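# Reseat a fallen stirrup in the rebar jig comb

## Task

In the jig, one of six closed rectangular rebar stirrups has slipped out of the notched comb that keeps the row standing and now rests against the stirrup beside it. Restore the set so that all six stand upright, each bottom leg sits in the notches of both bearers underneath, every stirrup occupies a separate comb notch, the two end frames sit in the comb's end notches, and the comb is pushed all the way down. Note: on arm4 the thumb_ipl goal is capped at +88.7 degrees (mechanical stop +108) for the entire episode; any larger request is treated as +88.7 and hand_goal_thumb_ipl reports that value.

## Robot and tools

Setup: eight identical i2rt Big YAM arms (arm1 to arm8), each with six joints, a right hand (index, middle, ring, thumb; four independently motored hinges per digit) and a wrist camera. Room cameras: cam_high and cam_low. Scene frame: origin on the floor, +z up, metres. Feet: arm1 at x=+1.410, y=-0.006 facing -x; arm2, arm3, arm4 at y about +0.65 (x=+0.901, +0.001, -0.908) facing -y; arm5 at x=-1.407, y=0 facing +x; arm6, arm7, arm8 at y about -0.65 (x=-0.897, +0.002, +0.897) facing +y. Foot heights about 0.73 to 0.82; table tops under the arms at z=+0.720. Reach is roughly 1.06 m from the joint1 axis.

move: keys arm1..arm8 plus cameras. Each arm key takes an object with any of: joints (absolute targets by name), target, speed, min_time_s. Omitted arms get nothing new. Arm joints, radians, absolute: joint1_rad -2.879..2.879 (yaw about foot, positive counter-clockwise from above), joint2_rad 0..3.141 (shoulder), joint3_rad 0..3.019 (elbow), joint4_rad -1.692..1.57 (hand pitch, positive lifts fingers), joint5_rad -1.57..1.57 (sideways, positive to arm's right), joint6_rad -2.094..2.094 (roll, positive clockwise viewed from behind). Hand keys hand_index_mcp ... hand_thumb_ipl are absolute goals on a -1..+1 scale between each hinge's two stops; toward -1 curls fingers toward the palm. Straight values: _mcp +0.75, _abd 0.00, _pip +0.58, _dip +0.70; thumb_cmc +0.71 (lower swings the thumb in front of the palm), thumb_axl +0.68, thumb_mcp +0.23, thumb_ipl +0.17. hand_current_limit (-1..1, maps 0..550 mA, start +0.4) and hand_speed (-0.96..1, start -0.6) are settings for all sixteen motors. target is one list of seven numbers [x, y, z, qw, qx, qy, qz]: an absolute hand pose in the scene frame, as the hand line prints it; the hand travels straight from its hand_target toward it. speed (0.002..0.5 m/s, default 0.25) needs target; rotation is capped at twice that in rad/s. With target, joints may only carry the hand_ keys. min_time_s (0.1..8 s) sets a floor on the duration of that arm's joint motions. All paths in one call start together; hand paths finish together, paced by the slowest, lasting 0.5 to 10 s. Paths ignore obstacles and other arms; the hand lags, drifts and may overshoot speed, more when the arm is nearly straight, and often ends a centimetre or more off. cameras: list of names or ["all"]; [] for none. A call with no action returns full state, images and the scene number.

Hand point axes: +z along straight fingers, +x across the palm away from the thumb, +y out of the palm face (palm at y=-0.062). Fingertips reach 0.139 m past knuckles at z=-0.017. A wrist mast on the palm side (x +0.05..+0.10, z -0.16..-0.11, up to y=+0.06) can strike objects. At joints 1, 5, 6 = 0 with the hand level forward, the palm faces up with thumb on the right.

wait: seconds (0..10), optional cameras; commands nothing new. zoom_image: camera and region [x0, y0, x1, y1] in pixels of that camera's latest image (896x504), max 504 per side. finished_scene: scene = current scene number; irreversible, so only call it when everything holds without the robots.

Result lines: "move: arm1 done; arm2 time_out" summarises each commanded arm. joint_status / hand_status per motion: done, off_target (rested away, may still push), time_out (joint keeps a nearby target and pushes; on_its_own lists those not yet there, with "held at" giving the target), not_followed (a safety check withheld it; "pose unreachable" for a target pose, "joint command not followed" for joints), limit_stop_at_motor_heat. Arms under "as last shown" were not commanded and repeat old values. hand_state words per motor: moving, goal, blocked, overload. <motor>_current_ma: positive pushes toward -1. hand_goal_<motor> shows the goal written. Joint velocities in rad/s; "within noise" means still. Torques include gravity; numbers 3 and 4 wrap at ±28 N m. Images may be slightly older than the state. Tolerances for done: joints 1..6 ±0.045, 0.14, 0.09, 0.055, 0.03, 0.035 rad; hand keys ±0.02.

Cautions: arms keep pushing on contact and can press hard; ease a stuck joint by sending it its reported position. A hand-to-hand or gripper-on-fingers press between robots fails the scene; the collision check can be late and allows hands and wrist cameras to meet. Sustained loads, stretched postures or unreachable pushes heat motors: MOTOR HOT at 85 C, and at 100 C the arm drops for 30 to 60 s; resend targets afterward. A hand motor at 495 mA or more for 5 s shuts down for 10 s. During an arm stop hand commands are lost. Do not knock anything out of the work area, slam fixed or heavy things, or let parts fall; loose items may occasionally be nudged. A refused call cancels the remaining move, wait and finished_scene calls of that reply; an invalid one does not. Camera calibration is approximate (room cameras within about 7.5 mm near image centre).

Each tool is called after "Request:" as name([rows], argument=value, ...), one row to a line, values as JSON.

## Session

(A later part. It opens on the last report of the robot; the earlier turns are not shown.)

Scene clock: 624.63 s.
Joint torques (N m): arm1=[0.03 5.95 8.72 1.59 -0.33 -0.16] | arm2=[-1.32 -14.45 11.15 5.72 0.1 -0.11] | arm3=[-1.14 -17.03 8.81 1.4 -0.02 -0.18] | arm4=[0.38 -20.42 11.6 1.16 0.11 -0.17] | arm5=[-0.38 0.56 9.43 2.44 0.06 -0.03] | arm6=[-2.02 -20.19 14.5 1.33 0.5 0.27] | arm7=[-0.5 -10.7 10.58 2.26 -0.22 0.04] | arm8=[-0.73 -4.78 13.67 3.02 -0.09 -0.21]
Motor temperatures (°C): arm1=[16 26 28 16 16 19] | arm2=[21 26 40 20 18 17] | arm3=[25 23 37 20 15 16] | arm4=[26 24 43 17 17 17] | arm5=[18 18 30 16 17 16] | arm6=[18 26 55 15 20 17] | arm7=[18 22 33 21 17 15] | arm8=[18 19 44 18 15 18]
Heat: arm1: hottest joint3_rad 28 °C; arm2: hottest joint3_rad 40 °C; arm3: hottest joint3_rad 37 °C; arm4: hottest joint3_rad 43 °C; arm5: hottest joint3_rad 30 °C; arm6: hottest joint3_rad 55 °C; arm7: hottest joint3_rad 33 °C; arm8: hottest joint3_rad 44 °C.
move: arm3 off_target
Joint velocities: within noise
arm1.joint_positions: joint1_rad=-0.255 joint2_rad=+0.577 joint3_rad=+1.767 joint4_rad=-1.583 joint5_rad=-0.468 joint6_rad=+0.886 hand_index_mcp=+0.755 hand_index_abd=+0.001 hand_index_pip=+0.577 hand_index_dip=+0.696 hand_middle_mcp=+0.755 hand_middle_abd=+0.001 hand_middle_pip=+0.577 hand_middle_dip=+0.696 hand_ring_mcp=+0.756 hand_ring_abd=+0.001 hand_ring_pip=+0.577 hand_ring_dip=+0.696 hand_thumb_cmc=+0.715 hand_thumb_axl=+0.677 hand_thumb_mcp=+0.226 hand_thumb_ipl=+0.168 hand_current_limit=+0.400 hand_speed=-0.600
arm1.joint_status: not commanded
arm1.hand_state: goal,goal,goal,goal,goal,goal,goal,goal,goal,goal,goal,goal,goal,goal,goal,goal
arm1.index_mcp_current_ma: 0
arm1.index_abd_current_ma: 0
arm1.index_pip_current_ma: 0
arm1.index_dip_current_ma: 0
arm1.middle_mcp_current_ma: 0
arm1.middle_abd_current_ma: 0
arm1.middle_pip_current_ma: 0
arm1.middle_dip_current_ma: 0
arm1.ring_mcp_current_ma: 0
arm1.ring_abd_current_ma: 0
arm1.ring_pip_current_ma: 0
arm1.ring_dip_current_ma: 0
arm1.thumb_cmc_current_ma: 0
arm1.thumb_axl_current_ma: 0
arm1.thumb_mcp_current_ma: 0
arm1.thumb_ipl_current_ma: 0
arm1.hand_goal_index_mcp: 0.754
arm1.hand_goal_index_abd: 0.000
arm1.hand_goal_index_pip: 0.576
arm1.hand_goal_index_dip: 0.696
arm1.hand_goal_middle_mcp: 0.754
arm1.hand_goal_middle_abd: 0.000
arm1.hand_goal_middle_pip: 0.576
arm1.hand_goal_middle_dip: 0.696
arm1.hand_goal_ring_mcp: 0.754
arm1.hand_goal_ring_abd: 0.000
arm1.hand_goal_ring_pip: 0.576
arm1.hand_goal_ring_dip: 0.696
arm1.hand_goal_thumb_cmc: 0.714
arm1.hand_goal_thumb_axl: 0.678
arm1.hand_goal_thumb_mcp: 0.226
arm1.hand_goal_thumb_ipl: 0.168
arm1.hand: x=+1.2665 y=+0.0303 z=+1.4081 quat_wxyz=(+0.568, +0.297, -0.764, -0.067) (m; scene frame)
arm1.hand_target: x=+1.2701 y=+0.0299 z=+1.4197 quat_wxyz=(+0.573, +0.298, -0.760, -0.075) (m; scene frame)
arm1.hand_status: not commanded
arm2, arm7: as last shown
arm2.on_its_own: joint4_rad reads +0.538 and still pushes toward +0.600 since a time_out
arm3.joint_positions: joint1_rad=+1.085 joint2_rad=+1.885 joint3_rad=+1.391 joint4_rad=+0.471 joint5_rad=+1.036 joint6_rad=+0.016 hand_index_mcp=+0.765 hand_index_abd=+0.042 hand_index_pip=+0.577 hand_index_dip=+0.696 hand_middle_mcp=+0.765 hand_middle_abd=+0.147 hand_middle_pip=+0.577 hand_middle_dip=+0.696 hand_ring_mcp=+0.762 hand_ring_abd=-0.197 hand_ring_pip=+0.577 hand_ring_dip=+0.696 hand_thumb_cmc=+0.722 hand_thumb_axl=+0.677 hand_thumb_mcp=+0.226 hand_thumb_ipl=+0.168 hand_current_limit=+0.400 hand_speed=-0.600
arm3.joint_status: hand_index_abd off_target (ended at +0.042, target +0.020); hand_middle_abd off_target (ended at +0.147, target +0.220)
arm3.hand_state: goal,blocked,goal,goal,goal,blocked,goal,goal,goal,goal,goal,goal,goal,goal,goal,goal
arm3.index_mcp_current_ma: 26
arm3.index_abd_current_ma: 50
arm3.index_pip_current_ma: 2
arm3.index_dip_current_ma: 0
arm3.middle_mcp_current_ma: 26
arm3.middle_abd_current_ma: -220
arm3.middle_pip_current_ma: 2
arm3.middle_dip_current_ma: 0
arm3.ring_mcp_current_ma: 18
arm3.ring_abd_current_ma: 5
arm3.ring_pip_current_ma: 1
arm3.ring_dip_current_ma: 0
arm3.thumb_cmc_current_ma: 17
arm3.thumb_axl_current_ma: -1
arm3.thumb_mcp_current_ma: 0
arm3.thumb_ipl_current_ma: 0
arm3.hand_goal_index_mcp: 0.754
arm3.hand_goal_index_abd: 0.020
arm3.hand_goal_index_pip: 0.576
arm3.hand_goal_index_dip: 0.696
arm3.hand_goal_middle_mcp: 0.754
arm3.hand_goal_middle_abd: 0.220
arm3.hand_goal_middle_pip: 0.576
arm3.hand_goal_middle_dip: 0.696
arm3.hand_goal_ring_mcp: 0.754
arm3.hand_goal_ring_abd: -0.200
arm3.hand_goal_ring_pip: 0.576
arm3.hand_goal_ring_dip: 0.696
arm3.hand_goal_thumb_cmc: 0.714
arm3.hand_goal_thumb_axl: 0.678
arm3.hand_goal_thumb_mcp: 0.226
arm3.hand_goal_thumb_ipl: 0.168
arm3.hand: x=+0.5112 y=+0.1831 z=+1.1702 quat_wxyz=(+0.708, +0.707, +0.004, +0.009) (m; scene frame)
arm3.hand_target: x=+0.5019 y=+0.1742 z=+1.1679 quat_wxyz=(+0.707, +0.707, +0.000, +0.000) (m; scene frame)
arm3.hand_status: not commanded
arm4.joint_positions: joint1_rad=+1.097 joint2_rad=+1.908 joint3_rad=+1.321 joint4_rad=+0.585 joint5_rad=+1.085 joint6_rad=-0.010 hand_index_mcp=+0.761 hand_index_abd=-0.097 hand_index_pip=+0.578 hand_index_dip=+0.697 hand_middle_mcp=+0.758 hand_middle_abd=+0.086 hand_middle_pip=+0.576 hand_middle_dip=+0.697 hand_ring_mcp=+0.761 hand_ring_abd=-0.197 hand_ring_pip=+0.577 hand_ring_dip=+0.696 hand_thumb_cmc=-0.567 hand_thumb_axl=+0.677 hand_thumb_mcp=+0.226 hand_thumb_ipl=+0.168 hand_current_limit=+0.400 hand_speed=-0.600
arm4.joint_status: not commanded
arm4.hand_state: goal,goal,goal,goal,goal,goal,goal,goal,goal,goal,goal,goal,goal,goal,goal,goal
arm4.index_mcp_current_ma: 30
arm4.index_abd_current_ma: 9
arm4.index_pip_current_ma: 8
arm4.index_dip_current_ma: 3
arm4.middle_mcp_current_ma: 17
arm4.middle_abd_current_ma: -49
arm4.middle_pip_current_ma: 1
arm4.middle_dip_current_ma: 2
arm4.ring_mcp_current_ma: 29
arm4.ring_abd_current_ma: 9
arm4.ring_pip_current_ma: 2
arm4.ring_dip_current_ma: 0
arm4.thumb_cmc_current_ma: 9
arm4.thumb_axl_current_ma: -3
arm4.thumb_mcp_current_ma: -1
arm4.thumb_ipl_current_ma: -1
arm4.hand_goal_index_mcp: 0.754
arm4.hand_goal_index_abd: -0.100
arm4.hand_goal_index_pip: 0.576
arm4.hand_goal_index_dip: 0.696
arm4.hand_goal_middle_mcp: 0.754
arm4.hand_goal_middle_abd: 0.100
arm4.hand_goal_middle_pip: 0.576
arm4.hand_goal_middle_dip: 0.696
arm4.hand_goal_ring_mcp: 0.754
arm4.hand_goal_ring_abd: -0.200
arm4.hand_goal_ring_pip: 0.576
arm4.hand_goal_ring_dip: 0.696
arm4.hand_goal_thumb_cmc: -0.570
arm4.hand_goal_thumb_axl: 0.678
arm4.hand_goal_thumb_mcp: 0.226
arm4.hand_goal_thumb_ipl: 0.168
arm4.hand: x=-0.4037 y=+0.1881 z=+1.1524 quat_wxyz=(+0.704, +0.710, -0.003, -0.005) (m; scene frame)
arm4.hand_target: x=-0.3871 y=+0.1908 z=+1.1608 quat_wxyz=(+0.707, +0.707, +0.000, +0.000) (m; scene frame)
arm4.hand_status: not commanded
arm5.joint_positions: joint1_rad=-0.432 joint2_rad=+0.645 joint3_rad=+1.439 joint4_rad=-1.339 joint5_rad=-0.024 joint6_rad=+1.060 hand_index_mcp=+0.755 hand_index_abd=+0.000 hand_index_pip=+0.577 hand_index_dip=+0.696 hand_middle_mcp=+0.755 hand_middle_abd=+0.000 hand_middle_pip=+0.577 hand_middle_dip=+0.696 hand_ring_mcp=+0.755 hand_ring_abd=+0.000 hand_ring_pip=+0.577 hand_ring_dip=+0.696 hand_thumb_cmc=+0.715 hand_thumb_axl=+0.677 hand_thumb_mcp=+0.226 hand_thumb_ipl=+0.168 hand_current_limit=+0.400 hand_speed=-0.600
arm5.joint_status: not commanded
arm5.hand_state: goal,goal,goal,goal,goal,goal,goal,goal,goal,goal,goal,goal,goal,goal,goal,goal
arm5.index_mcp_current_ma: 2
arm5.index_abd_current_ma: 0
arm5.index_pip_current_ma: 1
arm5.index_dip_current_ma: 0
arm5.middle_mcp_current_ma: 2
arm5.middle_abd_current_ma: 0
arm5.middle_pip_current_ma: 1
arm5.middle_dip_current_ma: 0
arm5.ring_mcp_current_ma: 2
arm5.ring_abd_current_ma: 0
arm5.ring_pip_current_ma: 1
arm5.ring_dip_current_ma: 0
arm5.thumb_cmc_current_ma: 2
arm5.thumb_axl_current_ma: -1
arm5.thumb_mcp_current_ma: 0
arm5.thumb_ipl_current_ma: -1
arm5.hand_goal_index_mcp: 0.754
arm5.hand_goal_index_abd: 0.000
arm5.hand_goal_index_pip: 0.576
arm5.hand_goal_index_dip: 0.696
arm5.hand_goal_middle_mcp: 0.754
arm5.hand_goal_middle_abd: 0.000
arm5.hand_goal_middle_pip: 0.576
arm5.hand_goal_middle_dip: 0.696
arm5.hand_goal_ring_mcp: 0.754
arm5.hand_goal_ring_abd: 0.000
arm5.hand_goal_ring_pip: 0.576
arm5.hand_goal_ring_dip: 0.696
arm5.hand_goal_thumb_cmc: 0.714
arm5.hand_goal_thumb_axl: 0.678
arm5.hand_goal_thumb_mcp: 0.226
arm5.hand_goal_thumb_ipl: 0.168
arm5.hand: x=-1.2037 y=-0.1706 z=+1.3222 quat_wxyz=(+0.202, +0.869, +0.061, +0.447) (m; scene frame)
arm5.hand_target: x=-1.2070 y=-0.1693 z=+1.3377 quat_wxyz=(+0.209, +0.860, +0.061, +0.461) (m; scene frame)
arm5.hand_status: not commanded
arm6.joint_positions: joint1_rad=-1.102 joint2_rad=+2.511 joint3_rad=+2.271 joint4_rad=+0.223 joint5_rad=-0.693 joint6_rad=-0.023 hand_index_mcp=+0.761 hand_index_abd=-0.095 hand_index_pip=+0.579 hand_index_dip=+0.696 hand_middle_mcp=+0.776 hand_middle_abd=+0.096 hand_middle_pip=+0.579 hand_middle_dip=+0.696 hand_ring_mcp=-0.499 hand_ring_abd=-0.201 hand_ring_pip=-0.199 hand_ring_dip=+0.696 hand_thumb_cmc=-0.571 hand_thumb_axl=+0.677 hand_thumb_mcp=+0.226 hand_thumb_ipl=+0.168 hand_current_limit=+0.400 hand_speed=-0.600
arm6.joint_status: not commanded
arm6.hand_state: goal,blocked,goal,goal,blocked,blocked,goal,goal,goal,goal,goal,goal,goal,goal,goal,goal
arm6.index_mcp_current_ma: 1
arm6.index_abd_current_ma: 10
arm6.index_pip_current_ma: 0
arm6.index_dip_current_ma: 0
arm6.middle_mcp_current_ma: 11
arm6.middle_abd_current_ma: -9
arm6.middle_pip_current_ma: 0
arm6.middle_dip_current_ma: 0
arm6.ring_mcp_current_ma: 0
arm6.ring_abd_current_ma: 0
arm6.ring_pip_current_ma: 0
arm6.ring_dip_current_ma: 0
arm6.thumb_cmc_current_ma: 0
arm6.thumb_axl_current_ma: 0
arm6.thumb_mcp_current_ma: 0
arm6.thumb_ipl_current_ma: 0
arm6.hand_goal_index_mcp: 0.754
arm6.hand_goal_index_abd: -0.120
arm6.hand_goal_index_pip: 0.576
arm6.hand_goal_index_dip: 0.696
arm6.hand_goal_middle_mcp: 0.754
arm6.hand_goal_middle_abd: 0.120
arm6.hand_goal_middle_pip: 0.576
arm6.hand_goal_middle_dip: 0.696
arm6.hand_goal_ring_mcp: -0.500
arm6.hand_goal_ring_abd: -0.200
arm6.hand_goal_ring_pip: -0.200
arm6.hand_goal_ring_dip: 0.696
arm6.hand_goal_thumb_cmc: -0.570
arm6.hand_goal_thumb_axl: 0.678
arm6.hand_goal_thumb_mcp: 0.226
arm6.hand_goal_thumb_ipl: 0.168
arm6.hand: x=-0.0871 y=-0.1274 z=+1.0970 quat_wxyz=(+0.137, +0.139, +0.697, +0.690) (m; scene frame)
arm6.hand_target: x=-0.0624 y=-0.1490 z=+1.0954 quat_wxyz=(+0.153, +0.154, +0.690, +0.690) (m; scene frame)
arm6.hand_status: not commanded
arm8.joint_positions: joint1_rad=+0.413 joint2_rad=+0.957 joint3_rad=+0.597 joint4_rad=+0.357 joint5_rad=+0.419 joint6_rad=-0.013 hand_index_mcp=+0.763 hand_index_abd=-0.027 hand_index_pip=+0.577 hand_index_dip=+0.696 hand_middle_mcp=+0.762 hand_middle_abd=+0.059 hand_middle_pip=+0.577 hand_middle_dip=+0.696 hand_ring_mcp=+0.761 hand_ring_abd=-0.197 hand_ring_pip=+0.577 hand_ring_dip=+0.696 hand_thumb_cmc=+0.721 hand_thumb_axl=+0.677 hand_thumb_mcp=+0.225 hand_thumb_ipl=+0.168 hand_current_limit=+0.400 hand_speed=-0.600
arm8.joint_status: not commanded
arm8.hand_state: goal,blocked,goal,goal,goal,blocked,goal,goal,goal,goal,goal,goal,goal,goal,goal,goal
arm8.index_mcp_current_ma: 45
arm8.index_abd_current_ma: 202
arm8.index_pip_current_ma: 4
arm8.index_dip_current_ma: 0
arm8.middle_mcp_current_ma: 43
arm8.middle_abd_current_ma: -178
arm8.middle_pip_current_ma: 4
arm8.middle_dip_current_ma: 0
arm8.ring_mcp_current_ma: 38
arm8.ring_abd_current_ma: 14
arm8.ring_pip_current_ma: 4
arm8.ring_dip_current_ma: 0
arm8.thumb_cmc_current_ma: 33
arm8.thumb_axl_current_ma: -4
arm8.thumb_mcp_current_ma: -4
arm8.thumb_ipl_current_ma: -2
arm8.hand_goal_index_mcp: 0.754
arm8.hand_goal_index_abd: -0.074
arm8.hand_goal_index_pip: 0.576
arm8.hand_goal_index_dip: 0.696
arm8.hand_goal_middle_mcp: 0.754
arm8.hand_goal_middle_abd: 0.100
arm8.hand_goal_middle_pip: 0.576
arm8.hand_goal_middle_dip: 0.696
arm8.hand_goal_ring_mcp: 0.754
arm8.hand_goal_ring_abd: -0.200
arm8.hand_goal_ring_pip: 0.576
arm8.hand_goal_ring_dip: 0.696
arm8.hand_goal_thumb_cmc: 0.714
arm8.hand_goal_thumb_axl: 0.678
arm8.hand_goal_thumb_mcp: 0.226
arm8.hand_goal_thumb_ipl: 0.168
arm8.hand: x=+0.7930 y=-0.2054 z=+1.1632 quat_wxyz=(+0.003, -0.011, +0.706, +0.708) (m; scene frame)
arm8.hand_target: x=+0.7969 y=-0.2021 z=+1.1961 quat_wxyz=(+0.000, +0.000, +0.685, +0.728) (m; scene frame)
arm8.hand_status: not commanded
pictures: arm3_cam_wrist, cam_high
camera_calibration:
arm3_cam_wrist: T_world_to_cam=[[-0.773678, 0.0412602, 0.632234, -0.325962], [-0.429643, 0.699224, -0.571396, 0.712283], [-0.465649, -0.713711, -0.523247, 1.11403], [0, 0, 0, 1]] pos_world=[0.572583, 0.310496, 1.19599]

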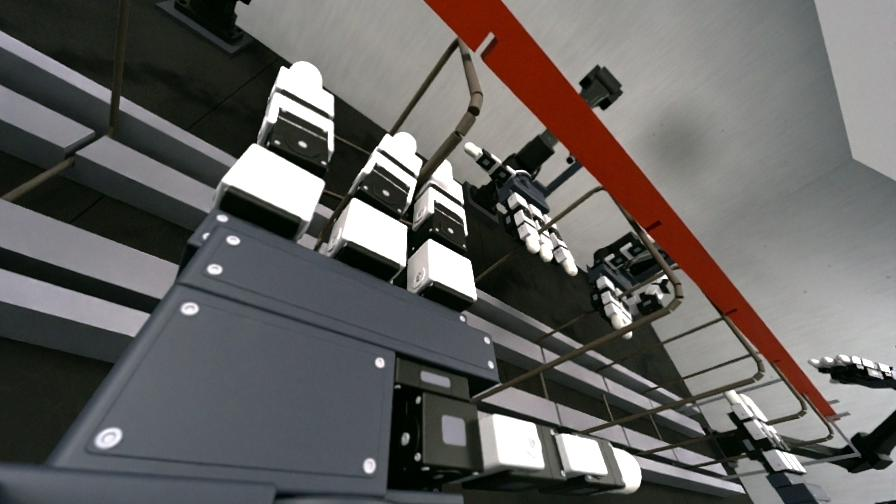

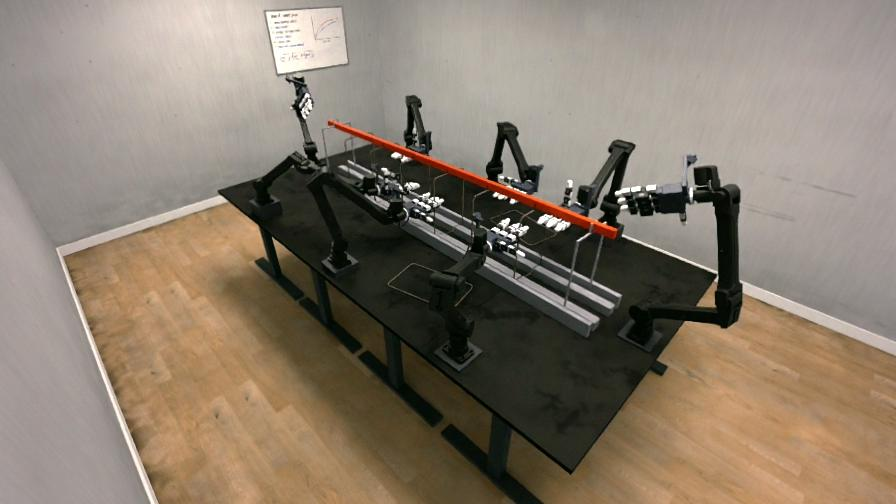

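Request:
move(arm2={"joints":{"joint4_rad":0.43},"min_time_s":3}, cameras=["cam_high","arm3_cam_wrist","arm7_cam_wrist"])

Request:
zoom_image(camera="arm3_cam_wrist", region=[440, 25, 490, 75])

Request:
zoom_image(camera="cam_high", region=[466, 175, 506, 215])

Request:
zoom_image(camera="cam_high", region=[425, 165, 455, 195])

Scene clock: 629.03 s.
Joint torques (N m): arm1=[0.56 6.12 8.7 1.66 -0.36 -0.15] | arm2=[-1.32 -14.45 11.21 3.1 0.11 -0.1] | arm3=[-1.14 -17.03 8.81 1.4 -0.06 -0.18] | arm4=[1.2 -20.13 11.77 0.96 0.01 -0.09] | arm5=[-0.38 0.56 9.42 2.43 0.06 -0.03] | arm6=[-1.96 -20.19 14.5 1.33 0.62 0.27] | arm7=[-0.56 -10.7 10.59 2.32 -0.21 0.04] | arm8=[-0.73 -4.89 13.67 2.99 -0.09 -0.22]
Motor temperatures (°C): arm1=[16 26 28 16 16 19] | arm2=[21 26 40 20 18 17] | arm3=[25 23 37 20 15 16] | arm4=[26 24 43 17 17 17] | arm5=[18 18 30 16 17 16] | arm6=[18 26 55 15 20 17] | arm7=[18 22 33 21 17 15] | arm8=[18 19 44 18 15 18]
Heat: arm1: hottest joint3_rad 28 °C; arm2: hottest joint3_rad 40 °C; arm3: hottest joint3_rad 37 °C; arm4: hottest joint3_rad 43 °C; arm5: hottest joint3_rad 30 °C; arm6: hottest joint3_rad 55 °C; arm7: hottest joint3_rad 33 °C; arm8: hottest joint3_rad 44 °C.
move: arm2 done
Joint velocities: within noise
arm1, arm3, arm4, arm5, arm6, arm7, arm8: as last shown
arm2.joint_positions: joint1_rad=+0.075 joint2_rad=+1.530 joint3_rad=+1.031 joint4_rad=+0.427 joint5_rad=+0.058 joint6_rad=+0.005 hand_index_mcp=+0.774 hand_index_abd=+0.001 hand_index_pip=+0.577 hand_index_dip=+0.696 hand_middle_mcp=+0.773 hand_middle_abd=+0.001 hand_middle_pip=+0.577 hand_middle_dip=+0.696 hand_ring_mcp=+0.772 hand_ring_abd=+0.001 hand_ring_pip=+0.577 hand_ring_dip=+0.696 hand_thumb_cmc=-0.568 hand_thumb_axl=+0.677 hand_thumb_mcp=+0.226 hand_thumb_ipl=+0.168 hand_current_limit=+0.400 hand_speed=-0.600
arm2.joint_status: all done
arm2.hand_state: blocked,goal,goal,goal,goal,goal,goal,goal,goal,goal,goal,goal,goal,goal,goal,goal
arm2.index_mcp_current_ma: 9
arm2.index_abd_current_ma: 0
arm2.index_pip_current_ma: 0
arm2.index_dip_current_ma: 0
arm2.middle_mcp_current_ma: 8
arm2.middle_abd_current_ma: 0
arm2.middle_pip_current_ma: 0
arm2.middle_dip_current_ma: 0
arm2.ring_mcp_current_ma: 7
arm2.ring_abd_current_ma: 0
arm2.ring_pip_current_ma: 0
arm2.ring_dip_current_ma: 0
arm2.thumb_cmc_current_ma: 0
arm2.thumb_axl_current_ma: 0
arm2.thumb_mcp_current_ma: 0
arm2.thumb_ipl_current_ma: 0
arm2.hand_goal_index_mcp: 0.754
arm2.hand_goal_index_abd: 0.000
arm2.hand_goal_index_pip: 0.576
arm2.hand_goal_index_dip: 0.696
arm2.hand_goal_middle_mcp: 0.754
arm2.hand_goal_middle_abd: 0.000
arm2.hand_goal_middle_pip: 0.576
arm2.hand_goal_middle_dip: 0.696
arm2.hand_goal_ring_mcp: 0.754
arm2.hand_goal_ring_abd: 0.000
arm2.hand_goal_ring_pip: 0.576
arm2.hand_goal_ring_dip: 0.696
arm2.hand_goal_thumb_cmc: -0.570
arm2.hand_goal_thumb_axl: 0.678
arm2.hand_goal_thumb_mcp: 0.226
arm2.hand_goal_thumb_ipl: 0.168
arm2.hand: x=+0.9204 y=-0.0080 z=+1.2196 quat_wxyz=(+0.682, +0.731, +0.009, +0.000) (m; scene frame)
arm2.hand_target: x=+0.9116 y=-0.0022 z=+1.2570 quat_wxyz=(+0.704, +0.710, +0.006, -0.007) (m; scene frame)
arm2.hand_status: not commanded
arm3.joint_positions: joint1_rad=+1.085 joint2_rad=+1.885 joint3_rad=+1.391 joint4_rad=+0.471 joint5_rad=+1.037 joint6_rad=+0.016 hand_index_mcp=+0.765 hand_index_abd=+0.044 hand_index_pip=+0.577 hand_index_dip=+0.696 hand_middle_mcp=+0.765 hand_middle_abd=+0.148 hand_middle_pip=+0.577 hand_middle_dip=+0.696 hand_ring_mcp=+0.762 hand_ring_abd=-0.197 hand_ring_pip=+0.577 hand_ring_dip=+0.696 hand_thumb_cmc=+0.722 hand_thumb_axl=+0.677 hand_thumb_mcp=+0.226 hand_thumb_ipl=+0.168 hand_current_limit=+0.400 hand_speed=-0.600
arm3.index_abd_current_ma: 55
arm3.middle_abd_current_ma: -216
arm3.hand: x=+0.5111 y=+0.1831 z=+1.1702 quat_wxyz=(+0.708, +0.707, +0.004, +0.008) (m; scene frame)
arm3.hand_target: x=+0.5020 y=+0.1742 z=+1.1679 quat_wxyz=(+0.707, +0.707, +0.000, +0.000) (m; scene frame)
arm6.joint_positions: joint1_rad=-1.102 joint2_rad=+2.511 joint3_rad=+2.271 joint4_rad=+0.223 joint5_rad=-0.696 joint6_rad=-0.023 hand_index_mcp=+0.761 hand_index_abd=-0.095 hand_index_pip=+0.579 hand_index_dip=+0.696 hand_middle_mcp=+0.776 hand_middle_abd=+0.096 hand_middle_pip=+0.579 hand_middle_dip=+0.696 hand_ring_mcp=-0.499 hand_ring_abd=-0.201 hand_ring_pip=-0.199 hand_ring_dip=+0.696 hand_thumb_cmc=-0.571 hand_thumb_axl=+0.677 hand_thumb_mcp=+0.226 hand_thumb_ipl=+0.168 hand_current_limit=+0.400 hand_speed=-0.600
arm6.hand: x=-0.0876 y=-0.1271 z=+1.0971 quat_wxyz=(+0.136, +0.138, +0.697, +0.690) (m; scene frame)
pictures: arm3_cam_wrist, arm7_cam_wrist, cam_high
camera_calibration:
arm3_cam_wrist: T_world_to_cam=[[-0.773617, 0.0418651, 0.632269, -0.326224], [-0.4291, 0.699593, -0.571352, 0.711807], [-0.46625, -0.713314, -0.523253, 1.11425], [0, 0, 0, 1]] pos_world=[0.572586, 0.310496, 1.19599]
arm7_cam_wrist: T_world_to_cam=[[0.799795, -0.011599, 0.600161, -0.791701], [0.393815, -0.744429, -0.539199, 0.318998], [0.453031, 0.667601, -0.590823, 0.800999], [0, 0, 0, 1]] pos_world=[0.144695, -0.30646, 1.1204]

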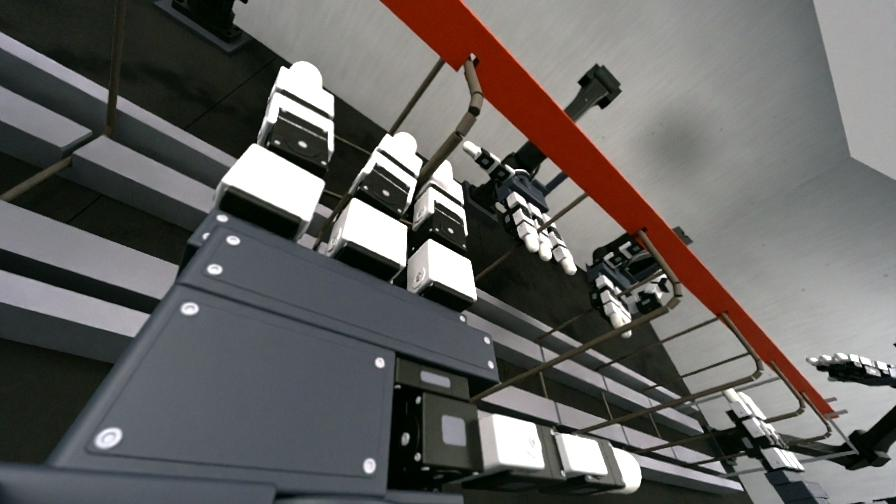

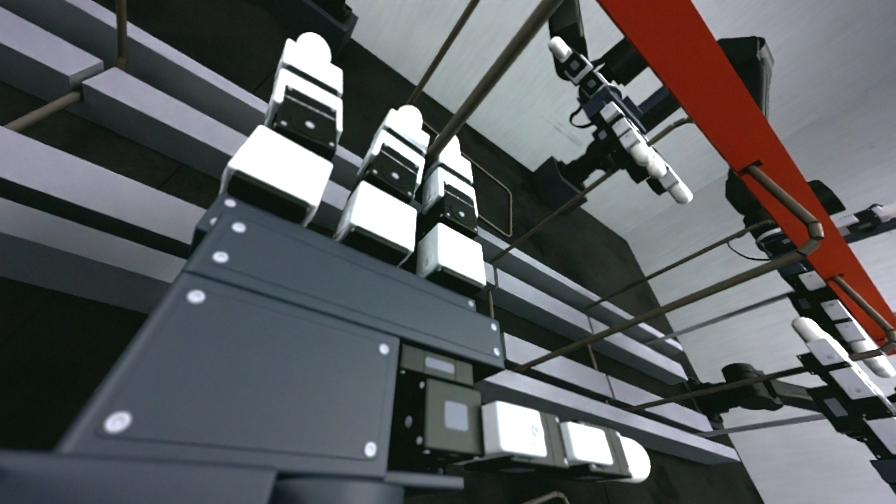

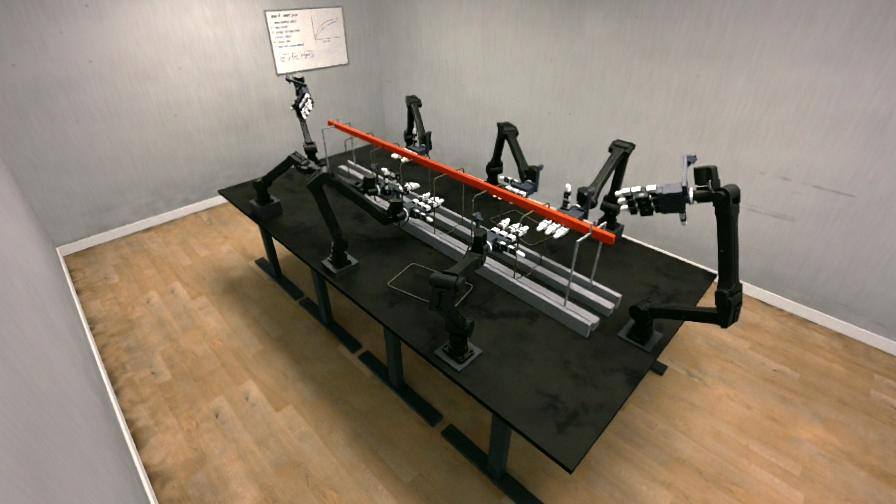

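Scaled by 10.080.

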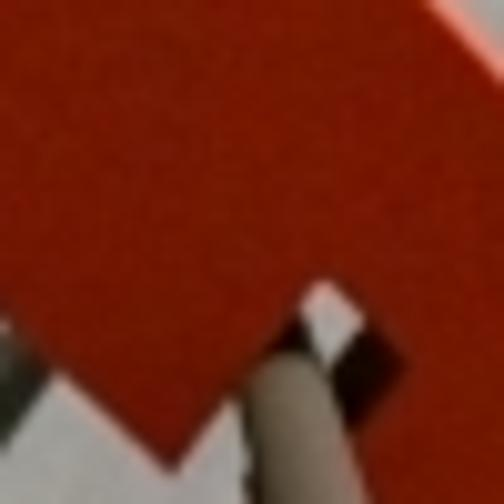

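Scaled by 12.600.

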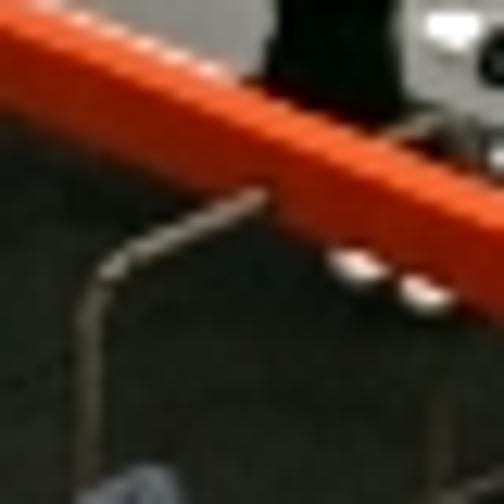

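Scaled by 16.800.

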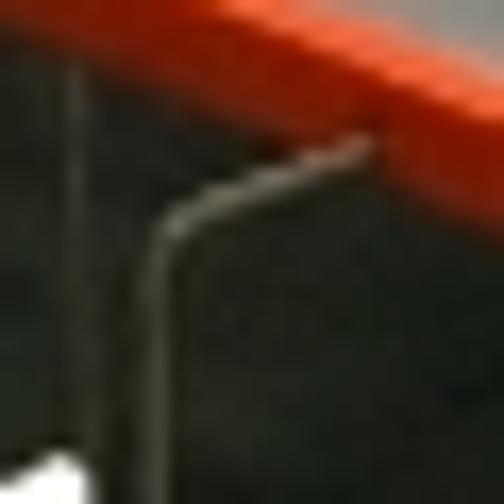

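Request:
wait(seconds=0.2, cameras=["cam_high","cam_low","arm1_cam_wrist","arm8_cam_wrist","arm2_cam_wrist"])

Request:
zoom_image(camera="arm8_cam_wrist", region=[460, 0, 560, 100])

Request:
zoom_image(camera="arm1_cam_wrist", region=[400, 0, 640, 180])

Request:
zoom_image(camera="cam_high", region=[496, 186, 636, 286])

Scene clock: 634.17 s.
Joint torques (N m): arm1=[-0.03 5.42 8.75 1.65 -0.32 -0.15] | arm2=[-1.38 -14.39 11.22 3.11 0.11 -0.1] | arm3=[-1.14 -17.03 8.81 1.37 -0.06 -0.18] | arm4=[-0.32 -19.6 11.66 1.13 0.1 -0.09] | arm5=[-0.32 0.56 9.43 2.43 0.06 -0.03] | arm6=[-2.02 -20.25 14.49 1.31 0.61 0.27] | arm7=[-0.56 -10.75 10.65 2.29 -0.21 0.03] | arm8=[-0.73 -4.89 13.7 2.99 -0.08 -0.21]
Motor temperatures (°C): arm1=[16 26 28 16 16 19] | arm2=[20 26 40 20 18 17] | arm3=[25 23 36 20 15 16] | arm4=[26 24 43 17 17 17] | arm5=[18 18 30 16 17 16] | arm6=[18 26 55 15 20 17] | arm7=[18 22 33 21 17 15] | arm8=[18 19 44 18 15 18]
Heat: arm1: hottest joint3_rad 28 °C; arm2: hottest joint3_rad 40 °C; arm3: hottest joint3_rad 36 °C; arm4: hottest joint3_rad 43 °C; arm5: hottest joint3_rad 30 °C; arm6: hottest joint3_rad 55 °C; arm7: hottest joint3_rad 33 °C; arm8: hottest joint3_rad 44 °C.
Joint velocities: within noise
arm1.joint_positions: joint1_rad=-0.255 joint2_rad=+0.577 joint3_rad=+1.767 joint4_rad=-1.583 joint5_rad=-0.468 joint6_rad=+0.886 hand_index_mcp=+0.755 hand_index_abd=+0.001 hand_index_pip=+0.577 hand_index_dip=+0.696 hand_middle_mcp=+0.755 hand_middle_abd=+0.001 hand_middle_pip=+0.577 hand_middle_dip=+0.696 hand_ring_mcp=+0.756 hand_ring_abd=+0.001 hand_ring_pip=+0.577 hand_ring_dip=+0.696 hand_thumb_cmc=+0.715 hand_thumb_axl=+0.677 hand_thumb_mcp=+0.226 hand_thumb_ipl=+0.168 hand_current_limit=+0.400 hand_speed=-0.600
arm1.joint_status: not commanded
arm1.hand_state: goal,goal,goal,goal,goal,goal,goal,goal,goal,goal,goal,goal,goal,goal,goal,goal
arm1.index_mcp_current_ma: 0
arm1.index_abd_current_ma: 0
arm1.index_pip_current_ma: 0
arm1.index_dip_current_ma: 0
arm1.middle_mcp_current_ma: 0
arm1.middle_abd_current_ma: 0
arm1.middle_pip_current_ma: 0
arm1.middle_dip_current_ma: 0
arm1.ring_mcp_current_ma: 0
arm1.ring_abd_current_ma: 0
arm1.ring_pip_current_ma: 0
arm1.ring_dip_current_ma: 0
arm1.thumb_cmc_current_ma: 0
arm1.thumb_axl_current_ma: 0
arm1.thumb_mcp_current_ma: 0
arm1.thumb_ipl_current_ma: 0
arm1.hand_goal_index_mcp: 0.754
arm1.hand_goal_index_abd: 0.000
arm1.hand_goal_index_pip: 0.576
arm1.hand_goal_index_dip: 0.696
arm1.hand_goal_middle_mcp: 0.754
arm1.hand_goal_middle_abd: 0.000
arm1.hand_goal_middle_pip: 0.576
arm1.hand_goal_middle_dip: 0.696
arm1.hand_goal_ring_mcp: 0.754
arm1.hand_goal_ring_abd: 0.000
arm1.hand_goal_ring_pip: 0.576
arm1.hand_goal_ring_dip: 0.696
arm1.hand_goal_thumb_cmc: 0.714
arm1.hand_goal_thumb_axl: 0.678
arm1.hand_goal_thumb_mcp: 0.226
arm1.hand_goal_thumb_ipl: 0.168
arm1.hand: x=+1.2665 y=+0.0303 z=+1.4081 quat_wxyz=(+0.568, +0.297, -0.764, -0.067) (m; scene frame)
arm1.hand_target: x=+1.2701 y=+0.0299 z=+1.4197 quat_wxyz=(+0.573, +0.298, -0.760, -0.075) (m; scene frame)
arm1.hand_status: not commanded
arm2.joint_positions: joint1_rad=+0.075 joint2_rad=+1.530 joint3_rad=+1.031 joint4_rad=+0.427 joint5_rad=+0.058 joint6_rad=+0.005 hand_index_mcp=+0.774 hand_index_abd=+0.001 hand_index_pip=+0.577 hand_index_dip=+0.696 hand_middle_mcp=+0.773 hand_middle_abd=+0.001 hand_middle_pip=+0.577 hand_middle_dip=+0.696 hand_ring_mcp=+0.772 hand_ring_abd=+0.001 hand_ring_pip=+0.577 hand_ring_dip=+0.696 hand_thumb_cmc=-0.568 hand_thumb_axl=+0.677 hand_thumb_mcp=+0.226 hand_thumb_ipl=+0.168 hand_current_limit=+0.400 hand_speed=-0.600
arm2.joint_status: all done
arm2.hand_state: blocked,goal,goal,goal,goal,goal,goal,goal,goal,goal,goal,goal,goal,goal,goal,goal
arm2.index_mcp_current_ma: 9
arm2.index_abd_current_ma: 0
arm2.index_pip_current_ma: 0
arm2.index_dip_current_ma: 0
arm2.middle_mcp_current_ma: 8
arm2.middle_abd_current_ma: 0
arm2.middle_pip_current_ma: 0
arm2.middle_dip_current_ma: 0
arm2.ring_mcp_current_ma: 7
arm2.ring_abd_current_ma: 0
arm2.ring_pip_current_ma: 0
arm2.ring_dip_current_ma: 0
arm2.thumb_cmc_current_ma: 0
arm2.thumb_axl_current_ma: 0
arm2.thumb_mcp_current_ma: 0
arm2.thumb_ipl_current_ma: 0
arm2.hand_goal_index_mcp: 0.754
arm2.hand_goal_index_abd: 0.000
arm2.hand_goal_index_pip: 0.576
arm2.hand_goal_index_dip: 0.696
arm2.hand_goal_middle_mcp: 0.754
arm2.hand_goal_middle_abd: 0.000
arm2.hand_goal_middle_pip: 0.576
arm2.hand_goal_middle_dip: 0.696
arm2.hand_goal_ring_mcp: 0.754
arm2.hand_goal_ring_abd: 0.000
arm2.hand_goal_ring_pip: 0.576
arm2.hand_goal_ring_dip: 0.696
arm2.hand_goal_thumb_cmc: -0.570
arm2.hand_goal_thumb_axl: 0.678
arm2.hand_goal_thumb_mcp: 0.226
arm2.hand_goal_thumb_ipl: 0.168
arm2.hand: x=+0.9204 y=-0.0080 z=+1.2196 quat_wxyz=(+0.682, +0.731, +0.009, +0.000) (m; scene frame)
arm2.hand_target: x=+0.9116 y=-0.0022 z=+1.2571 quat_wxyz=(+0.704, +0.710, +0.006, -0.007) (m; scene frame)
arm2.hand_status: not commanded
arm3.joint_positions: joint1_rad=+1.085 joint2_rad=+1.885 joint3_rad=+1.391 joint4_rad=+0.471 joint5_rad=+1.037 joint6_rad=+0.016 hand_index_mcp=+0.765 hand_index_abd=+0.044 hand_index_pip=+0.577 hand_index_dip=+0.696 hand_middle_mcp=+0.765 hand_middle_abd=+0.148 hand_middle_pip=+0.577 hand_middle_dip=+0.696 hand_ring_mcp=+0.762 hand_ring_abd=-0.197 hand_ring_pip=+0.577 hand_ring_dip=+0.696 hand_thumb_cmc=+0.722 hand_thumb_axl=+0.677 hand_thumb_mcp=+0.226 hand_thumb_ipl=+0.168 hand_current_limit=+0.400 hand_speed=-0.600
arm3.joint_status: not commanded
arm3.hand_state: goal,blocked,goal,goal,goal,blocked,goal,goal,goal,goal,goal,goal,goal,goal,goal,goal
arm3.index_mcp_current_ma: 26
arm3.index_abd_current_ma: 55
arm3.index_pip_current_ma: 2
arm3.index_dip_current_ma: 0
arm3.middle_mcp_current_ma: 26
arm3.middle_abd_current_ma: -216
arm3.middle_pip_current_ma: 2
arm3.middle_dip_current_ma: 0
arm3.ring_mcp_current_ma: 18
arm3.ring_abd_current_ma: 5
arm3.ring_pip_current_ma: 1
arm3.ring_dip_current_ma: 0
arm3.thumb_cmc_current_ma: 17
arm3.thumb_axl_current_ma: -1
arm3.thumb_mcp_current_ma: 0
arm3.thumb_ipl_current_ma: 0
arm3.hand_goal_index_mcp: 0.754
arm3.hand_goal_index_abd: 0.020
arm3.hand_goal_index_pip: 0.576
arm3.hand_goal_index_dip: 0.696
arm3.hand_goal_middle_mcp: 0.754
arm3.hand_goal_middle_abd: 0.220
arm3.hand_goal_middle_pip: 0.576
arm3.hand_goal_middle_dip: 0.696
arm3.hand_goal_ring_mcp: 0.754
arm3.hand_goal_ring_abd: -0.200
arm3.hand_goal_ring_pip: 0.576
arm3.hand_goal_ring_dip: 0.696
arm3.hand_goal_thumb_cmc: 0.714
arm3.hand_goal_thumb_axl: 0.678
arm3.hand_goal_thumb_mcp: 0.226
arm3.hand_goal_thumb_ipl: 0.168
arm3.hand: x=+0.5111 y=+0.1831 z=+1.1702 quat_wxyz=(+0.708, +0.707, +0.004, +0.008) (m; scene frame)
arm3.hand_target: x=+0.5020 y=+0.1742 z=+1.1679 quat_wxyz=(+0.707, +0.707, +0.000, +0.000) (m; scene frame)
arm3.hand_status: not commanded
arm4.joint_positions: joint1_rad=+1.097 joint2_rad=+1.908 joint3_rad=+1.321 joint4_rad=+0.585 joint5_rad=+1.085 joint6_rad=-0.010 hand_index_mcp=+0.761 hand_index_abd=-0.097 hand_index_pip=+0.578 hand_index_dip=+0.697 hand_middle_mcp=+0.758 hand_middle_abd=+0.086 hand_middle_pip=+0.576 hand_middle_dip=+0.697 hand_ring_mcp=+0.761 hand_ring_abd=-0.197 hand_ring_pip=+0.577 hand_ring_dip=+0.696 hand_thumb_cmc=-0.567 hand_thumb_axl=+0.677 hand_thumb_mcp=+0.226 hand_thumb_ipl=+0.168 hand_current_limit=+0.400 hand_speed=-0.600
arm4.joint_status: not commanded
arm4.hand_state: goal,goal,goal,goal,goal,goal,goal,goal,goal,goal,goal,goal,goal,goal,goal,goal
arm4.index_mcp_current_ma: 30
arm4.index_abd_current_ma: 9
arm4.index_pip_current_ma: 8
arm4.index_dip_current_ma: 3
arm4.middle_mcp_current_ma: 17
arm4.middle_abd_current_ma: -49
arm4.middle_pip_current_ma: 1
arm4.middle_dip_current_ma: 2
arm4.ring_mcp_current_ma: 29
arm4.ring_abd_current_ma: 9
arm4.ring_pip_current_ma: 2
arm4.ring_dip_current_ma: 0
arm4.thumb_cmc_current_ma: 9
arm4.thumb_axl_current_ma: -3
arm4.thumb_mcp_current_ma: -1
arm4.thumb_ipl_current_ma: -1
arm4.hand_goal_index_mcp: 0.754
arm4.hand_goal_index_abd: -0.100
arm4.hand_goal_index_pip: 0.576
arm4.hand_goal_index_dip: 0.696
arm4.hand_goal_middle_mcp: 0.754
arm4.hand_goal_middle_abd: 0.100
arm4.hand_goal_middle_pip: 0.576
arm4.hand_goal_middle_dip: 0.696
arm4.hand_goal_ring_mcp: 0.754
arm4.hand_goal_ring_abd: -0.200
arm4.hand_goal_ring_pip: 0.576
arm4.hand_goal_ring_dip: 0.696
arm4.hand_goal_thumb_cmc: -0.570
arm4.hand_goal_thumb_axl: 0.678
arm4.hand_goal_thumb_mcp: 0.226
arm4.hand_goal_thumb_ipl: 0.168
arm4.hand: x=-0.4037 y=+0.1881 z=+1.1524 quat_wxyz=(+0.704, +0.710, -0.003, -0.005) (m; scene frame)
arm4.hand_target: x=-0.3871 y=+0.1908 z=+1.1608 quat_wxyz=(+0.707, +0.707, +0.000, +0.000) (m; scene frame)
arm4.hand_status: not commanded
arm5.joint_positions: joint1_rad=-0.432 joint2_rad=+0.645 joint3_rad=+1.439 joint4_rad=-1.339 joint5_rad=-0.024 joint6_rad=+1.060 hand_index_mcp=+0.755 hand_index_abd=+0.000 hand_index_pip=+0.577 hand_index_dip=+0.696 hand_middle_mcp=+0.755 hand_middle_abd=+0.000 hand_middle_pip=+0.577 hand_middle_dip=+0.696 hand_ring_mcp=+0.755 hand_ring_abd=+0.000 hand_ring_pip=+0.577 hand_ring_dip=+0.696 hand_thumb_cmc=+0.715 hand_thumb_axl=+0.677 hand_thumb_mcp=+0.226 hand_thumb_ipl=+0.168 hand_current_limit=+0.400 hand_speed=-0.600
arm5.joint_status: not commanded
arm5.hand_state: goal,goal,goal,goal,goal,goal,goal,goal,goal,goal,goal,goal,goal,goal,goal,goal
arm5.index_mcp_current_ma: 2
arm5.index_abd_current_ma: 0
arm5.index_pip_current_ma: 1
arm5.index_dip_current_ma: 0
arm5.middle_mcp_current_ma: 2
arm5.middle_abd_current_ma: 0
arm5.middle_pip_current_ma: 1
arm5.middle_dip_current_ma: 0
arm5.ring_mcp_current_ma: 2
arm5.ring_abd_current_ma: 0
arm5.ring_pip_current_ma: 1
arm5.ring_dip_current_ma: 0
arm5.thumb_cmc_current_ma: 2
arm5.thumb_axl_current_ma: -1
arm5.thumb_mcp_current_ma: 0
arm5.thumb_ipl_current_ma: -1
arm5.hand_goal_index_mcp: 0.754
arm5.hand_goal_index_abd: 0.000
arm5.hand_goal_index_pip: 0.576
arm5.hand_goal_index_dip: 0.696
arm5.hand_goal_middle_mcp: 0.754
arm5.hand_goal_middle_abd: 0.000
arm5.hand_goal_middle_pip: 0.576
arm5.hand_goal_middle_dip: 0.696
arm5.hand_goal_ring_mcp: 0.754
arm5.hand_goal_ring_abd: 0.000
arm5.hand_goal_ring_pip: 0.576
arm5.hand_goal_ring_dip: 0.696
arm5.hand_goal_thumb_cmc: 0.714
arm5.hand_goal_thumb_axl: 0.678
arm5.hand_goal_thumb_mcp: 0.226
arm5.hand_goal_thumb_ipl: 0.168
arm5.hand: x=-1.2037 y=-0.1706 z=+1.3222 quat_wxyz=(+0.202, +0.869, +0.061, +0.447) (m; scene frame)
arm5.hand_target: x=-1.2070 y=-0.1693 z=+1.3377 quat_wxyz=(+0.209, +0.860, +0.061, +0.461) (m; scene frame)
arm5.hand_status: not commanded
arm6.joint_positions: joint1_rad=-1.102 joint2_rad=+2.511 joint3_rad=+2.271 joint4_rad=+0.223 joint5_rad=-0.696 joint6_rad=-0.023 hand_index_mcp=+0.761 hand_index_abd=-0.095 hand_index_pip=+0.579 hand_index_dip=+0.696 hand_middle_mcp=+0.776 hand_middle_abd=+0.096 hand_middle_pip=+0.579 hand_middle_dip=+0.696 hand_ring_mcp=-0.499 hand_ring_abd=-0.201 hand_ring_pip=-0.199 hand_ring_dip=+0.696 hand_thumb_cmc=-0.571 hand_thumb_axl=+0.677 hand_thumb_mcp=+0.226 hand_thumb_ipl=+0.168 hand_current_limit=+0.400 hand_speed=-0.600
arm6.joint_status: not commanded
arm6.hand_state: goal,blocked,goal,goal,blocked,blocked,goal,goal,goal,goal,goal,goal,goal,goal,goal,goal
arm6.index_mcp_current_ma: 1
arm6.index_abd_current_ma: 10
arm6.index_pip_current_ma: 0
arm6.index_dip_current_ma: 0
arm6.middle_mcp_current_ma: 11
arm6.middle_abd_current_ma: -9
arm6.middle_pip_current_ma: 0
arm6.middle_dip_current_ma: 0
arm6.ring_mcp_current_ma: 0
arm6.ring_abd_current_ma: 0
arm6.ring_pip_current_ma: 0
arm6.ring_dip_current_ma: 0
arm6.thumb_cmc_current_ma: 0
arm6.thumb_axl_current_ma: 0
arm6.thumb_mcp_current_ma: 0
arm6.thumb_ipl_current_ma: 0
arm6.hand_goal_index_mcp: 0.754
arm6.hand_goal_index_abd: -0.120
arm6.hand_goal_index_pip: 0.576
arm6.hand_goal_index_dip: 0.696
arm6.hand_goal_middle_mcp: 0.754
arm6.hand_goal_middle_abd: 0.120
arm6.hand_goal_middle_pip: 0.576
arm6.hand_goal_middle_dip: 0.696
arm6.hand_goal_ring_mcp: -0.500
arm6.hand_goal_ring_abd: -0.200
arm6.hand_goal_ring_pip: -0.200
arm6.hand_goal_ring_dip: 0.696
arm6.hand_goal_thumb_cmc: -0.570
arm6.hand_goal_thumb_axl: 0.678
arm6.hand_goal_thumb_mcp: 0.226
arm6.hand_goal_thumb_ipl: 0.168
arm6.hand: x=-0.0876 y=-0.1271 z=+1.0971 quat_wxyz=(+0.136, +0.138, +0.697, +0.690) (m; scene frame)
arm6.hand_target: x=-0.0624 y=-0.1490 z=+1.0954 quat_wxyz=(+0.153, +0.154, +0.690, +0.690) (m; scene frame)
arm6.hand_status: not commanded
arm7.joint_positions: joint1_rad=-0.497 joint2_rad=+1.345 joint3_rad=+0.560 joint4_rad=+0.804 joint5_rad=-0.531 joint6_rad=+0.010 hand_index_mcp=+0.768 hand_index_abd=-0.025 hand_index_pip=+0.578 hand_index_dip=+0.696 hand_middle_mcp=+0.770 hand_middle_abd=+0.084 hand_middle_pip=+0.579 hand_middle_dip=+0.696 hand_ring_mcp=+0.761 hand_ring_abd=-0.200 hand_ring_pip=+0.577 hand_ring_dip=+0.696 hand_thumb_cmc=+0.720 hand_thumb_axl=+0.677 hand_thumb_mcp=+0.226 hand_thumb_ipl=+0.168 hand_current_limit=+0.400 hand_speed=-0.600
arm7.joint_status: not commanded
arm7.hand_state: goal,blocked,goal,goal,goal,goal,goal,goal,goal,goal,goal,goal,goal,goal,goal,goal
arm7.index_mcp_current_ma: 60
arm7.index_abd_current_ma: 132
arm7.index_pip_current_ma: 8
arm7.index_dip_current_ma: 0
arm7.middle_mcp_current_ma: 72
arm7.middle_abd_current_ma: -56
arm7.middle_pip_current_ma: 11
arm7.middle_dip_current_ma: -1
arm7.ring_mcp_current_ma: 28
arm7.ring_abd_current_ma: -1
arm7.ring_pip_current_ma: 3
arm7.ring_dip_current_ma: 0
arm7.thumb_cmc_current_ma: 26
arm7.thumb_axl_current_ma: -3
arm7.thumb_mcp_current_ma: -1
arm7.thumb_ipl_current_ma: -1
arm7.hand_goal_index_mcp: 0.754
arm7.hand_goal_index_abd: -0.060
arm7.hand_goal_index_pip: 0.576
arm7.hand_goal_index_dip: 0.696
arm7.hand_goal_middle_mcp: 0.754
arm7.hand_goal_middle_abd: 0.100
arm7.hand_goal_middle_pip: 0.576
arm7.hand_goal_middle_dip: 0.696
arm7.hand_goal_ring_mcp: 0.754
arm7.hand_goal_ring_abd: -0.200
arm7.hand_goal_ring_pip: 0.576
arm7.hand_goal_ring_dip: 0.696
arm7.hand_goal_thumb_cmc: 0.714
arm7.hand_goal_thumb_axl: 0.678
arm7.hand_goal_thumb_mcp: 0.226
arm7.hand_goal_thumb_ipl: 0.168
arm7.hand: x=+0.2047 y=-0.1884 z=+1.0959 quat_wxyz=(-0.002, +0.003, +0.697, +0.718) (m; scene frame)
arm7.hand_target: x=+0.2059 y=-0.1883 z=+1.1090 quat_wxyz=(+0.000, +0.000, +0.688, +0.725) (m; scene frame)
arm7.hand_status: not commanded
arm8.joint_positions: joint1_rad=+0.413 joint2_rad=+0.957 joint3_rad=+0.597 joint4_rad=+0.357 joint5_rad=+0.419 joint6_rad=-0.013 hand_index_mcp=+0.763 hand_index_abd=-0.027 hand_index_pip=+0.577 hand_index_dip=+0.696 hand_middle_mcp=+0.762 hand_middle_abd=+0.059 hand_middle_pip=+0.577 hand_middle_dip=+0.696 hand_ring_mcp=+0.761 hand_ring_abd=-0.197 hand_ring_pip=+0.577 hand_ring_dip=+0.696 hand_thumb_cmc=+0.721 hand_thumb_axl=+0.677 hand_thumb_mcp=+0.225 hand_thumb_ipl=+0.168 hand_current_limit=+0.400 hand_speed=-0.600
arm8.joint_status: not commanded
arm8.hand_state: goal,blocked,goal,goal,goal,blocked,goal,goal,goal,goal,goal,goal,goal,goal,goal,goal
arm8.index_mcp_current_ma: 45
arm8.index_abd_current_ma: 202
arm8.index_pip_current_ma: 4
arm8.index_dip_current_ma: 0
arm8.middle_mcp_current_ma: 43
arm8.middle_abd_current_ma: -178
arm8.middle_pip_current_ma: 4
arm8.middle_dip_current_ma: 0
arm8.ring_mcp_current_ma: 38
arm8.ring_abd_current_ma: 14
arm8.ring_pip_current_ma: 4
arm8.ring_dip_current_ma: 0
arm8.thumb_cmc_current_ma: 33
arm8.thumb_axl_current_ma: -4
arm8.thumb_mcp_current_ma: -4
arm8.thumb_ipl_current_ma: -2
arm8.hand_goal_index_mcp: 0.754
arm8.hand_goal_index_abd: -0.074
arm8.hand_goal_index_pip: 0.576
arm8.hand_goal_index_dip: 0.696
arm8.hand_goal_middle_mcp: 0.754
arm8.hand_goal_middle_abd: 0.100
arm8.hand_goal_middle_pip: 0.576
arm8.hand_goal_middle_dip: 0.696
arm8.hand_goal_ring_mcp: 0.754
arm8.hand_goal_ring_abd: -0.200
arm8.hand_goal_ring_pip: 0.576
arm8.hand_goal_ring_dip: 0.696
arm8.hand_goal_thumb_cmc: 0.714
arm8.hand_goal_thumb_axl: 0.678
arm8.hand_goal_thumb_mcp: 0.226
arm8.hand_goal_thumb_ipl: 0.168
arm8.hand: x=+0.7930 y=-0.2054 z=+1.1632 quat_wxyz=(+0.003, -0.011, +0.706, +0.708) (m; scene frame)
arm8.hand_target: x=+0.7969 y=-0.2021 z=+1.1961 quat_wxyz=(+0.000, +0.000, +0.685, +0.728) (m; scene frame)
arm8.hand_status: not commanded
wait: 0.20 s; at rest from the start
pictures: arm1_cam_wrist, arm2_cam_wrist, arm8_cam_wrist, cam_high, cam_low
camera_calibration:
arm1_cam_wrist: T_world_to_cam=[[-0.109755, 0.921923, -0.3715, 0.667466], [0.951173, -0.0110612, -0.308461, -0.821081], [-0.288487, -0.387215, -0.875694, 1.73065], [0, 0, 0, 1]] pos_world=[1.35352, 0.0456996, 1.51021]
arm2_cam_wrist: T_world_to_cam=[[-0.743839, -0.0708733, 0.66459, -0.0929386], [-0.48963, 0.734621, -0.469675, 0.987192], [-0.454935, -0.674766, -0.581141, 1.25155], [0, 0, 0, 1]] pos_world=[0.983602, 0.112706, 1.25275]
arm8_cam_wrist: T_world_to_cam=[[0.774565, 0.0756177, 0.627957, -1.2875], [0.492457, -0.695125, -0.523724, 0.0351558], [0.396906, 0.714901, -0.575658, 0.62721], [0, 0, 0, 1]] pos_world=[0.730997, -0.326597, 1.18797]

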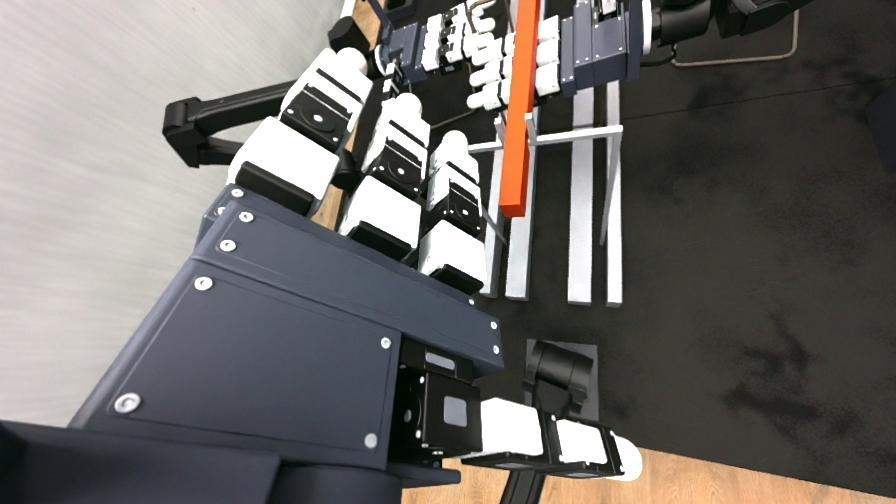

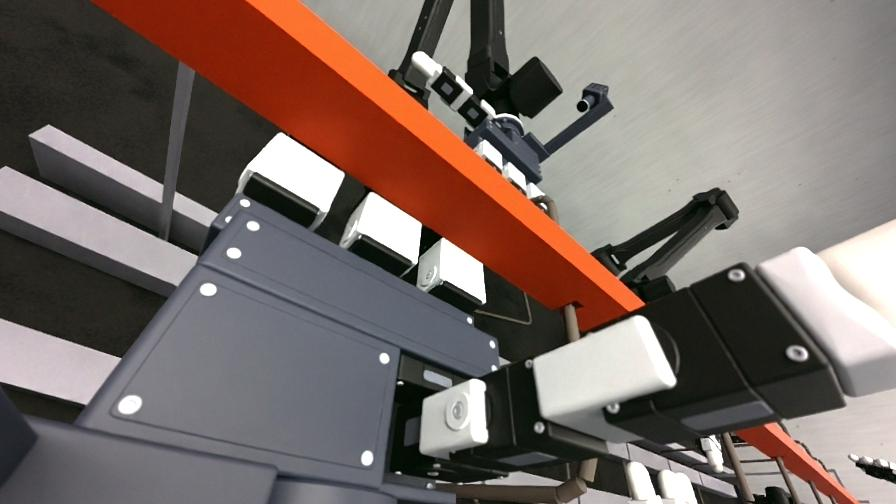

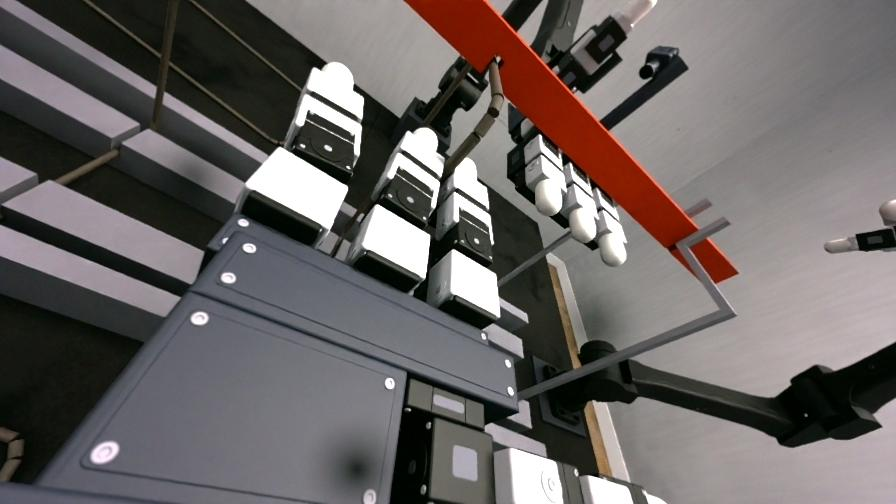

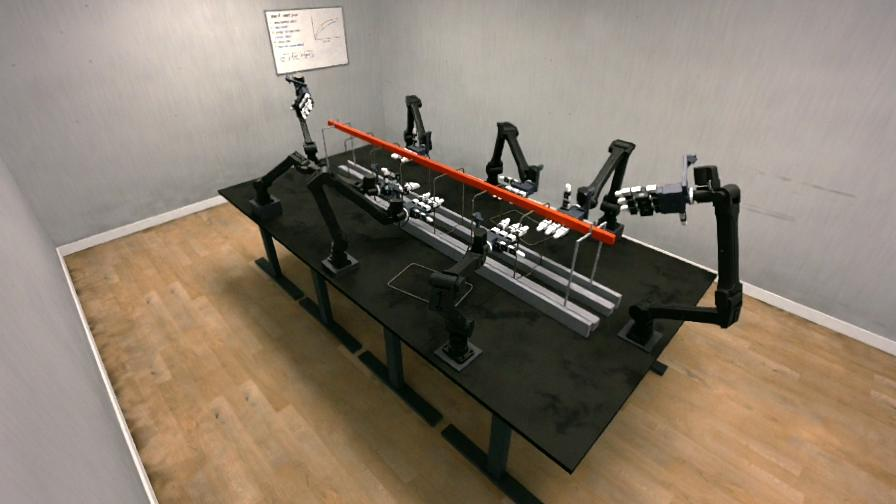

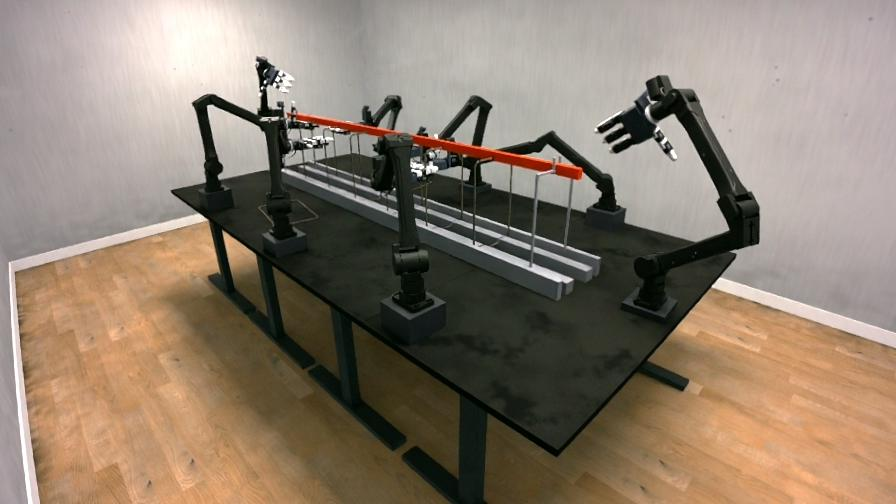

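Scaled by 5.040.

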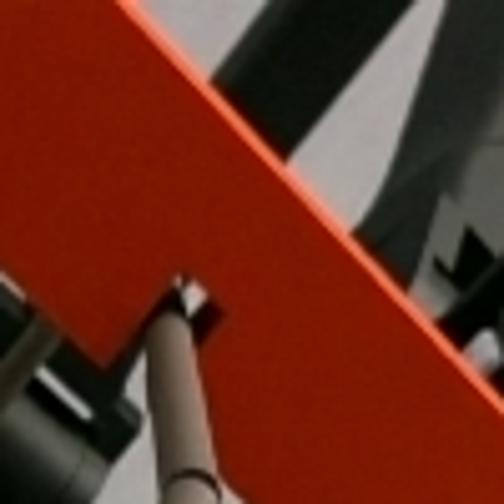

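Scaled by 2.100.

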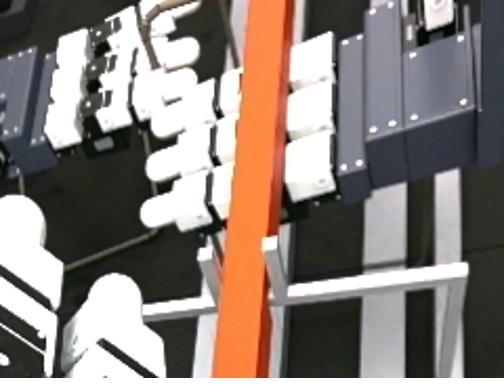

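Scaled by 3.600.

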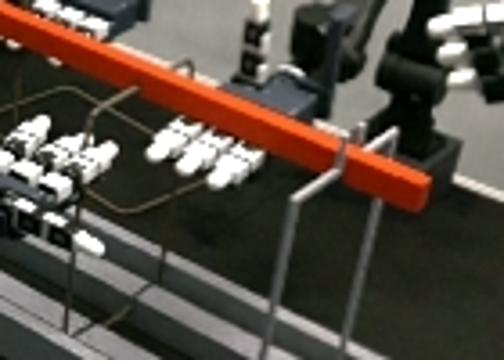

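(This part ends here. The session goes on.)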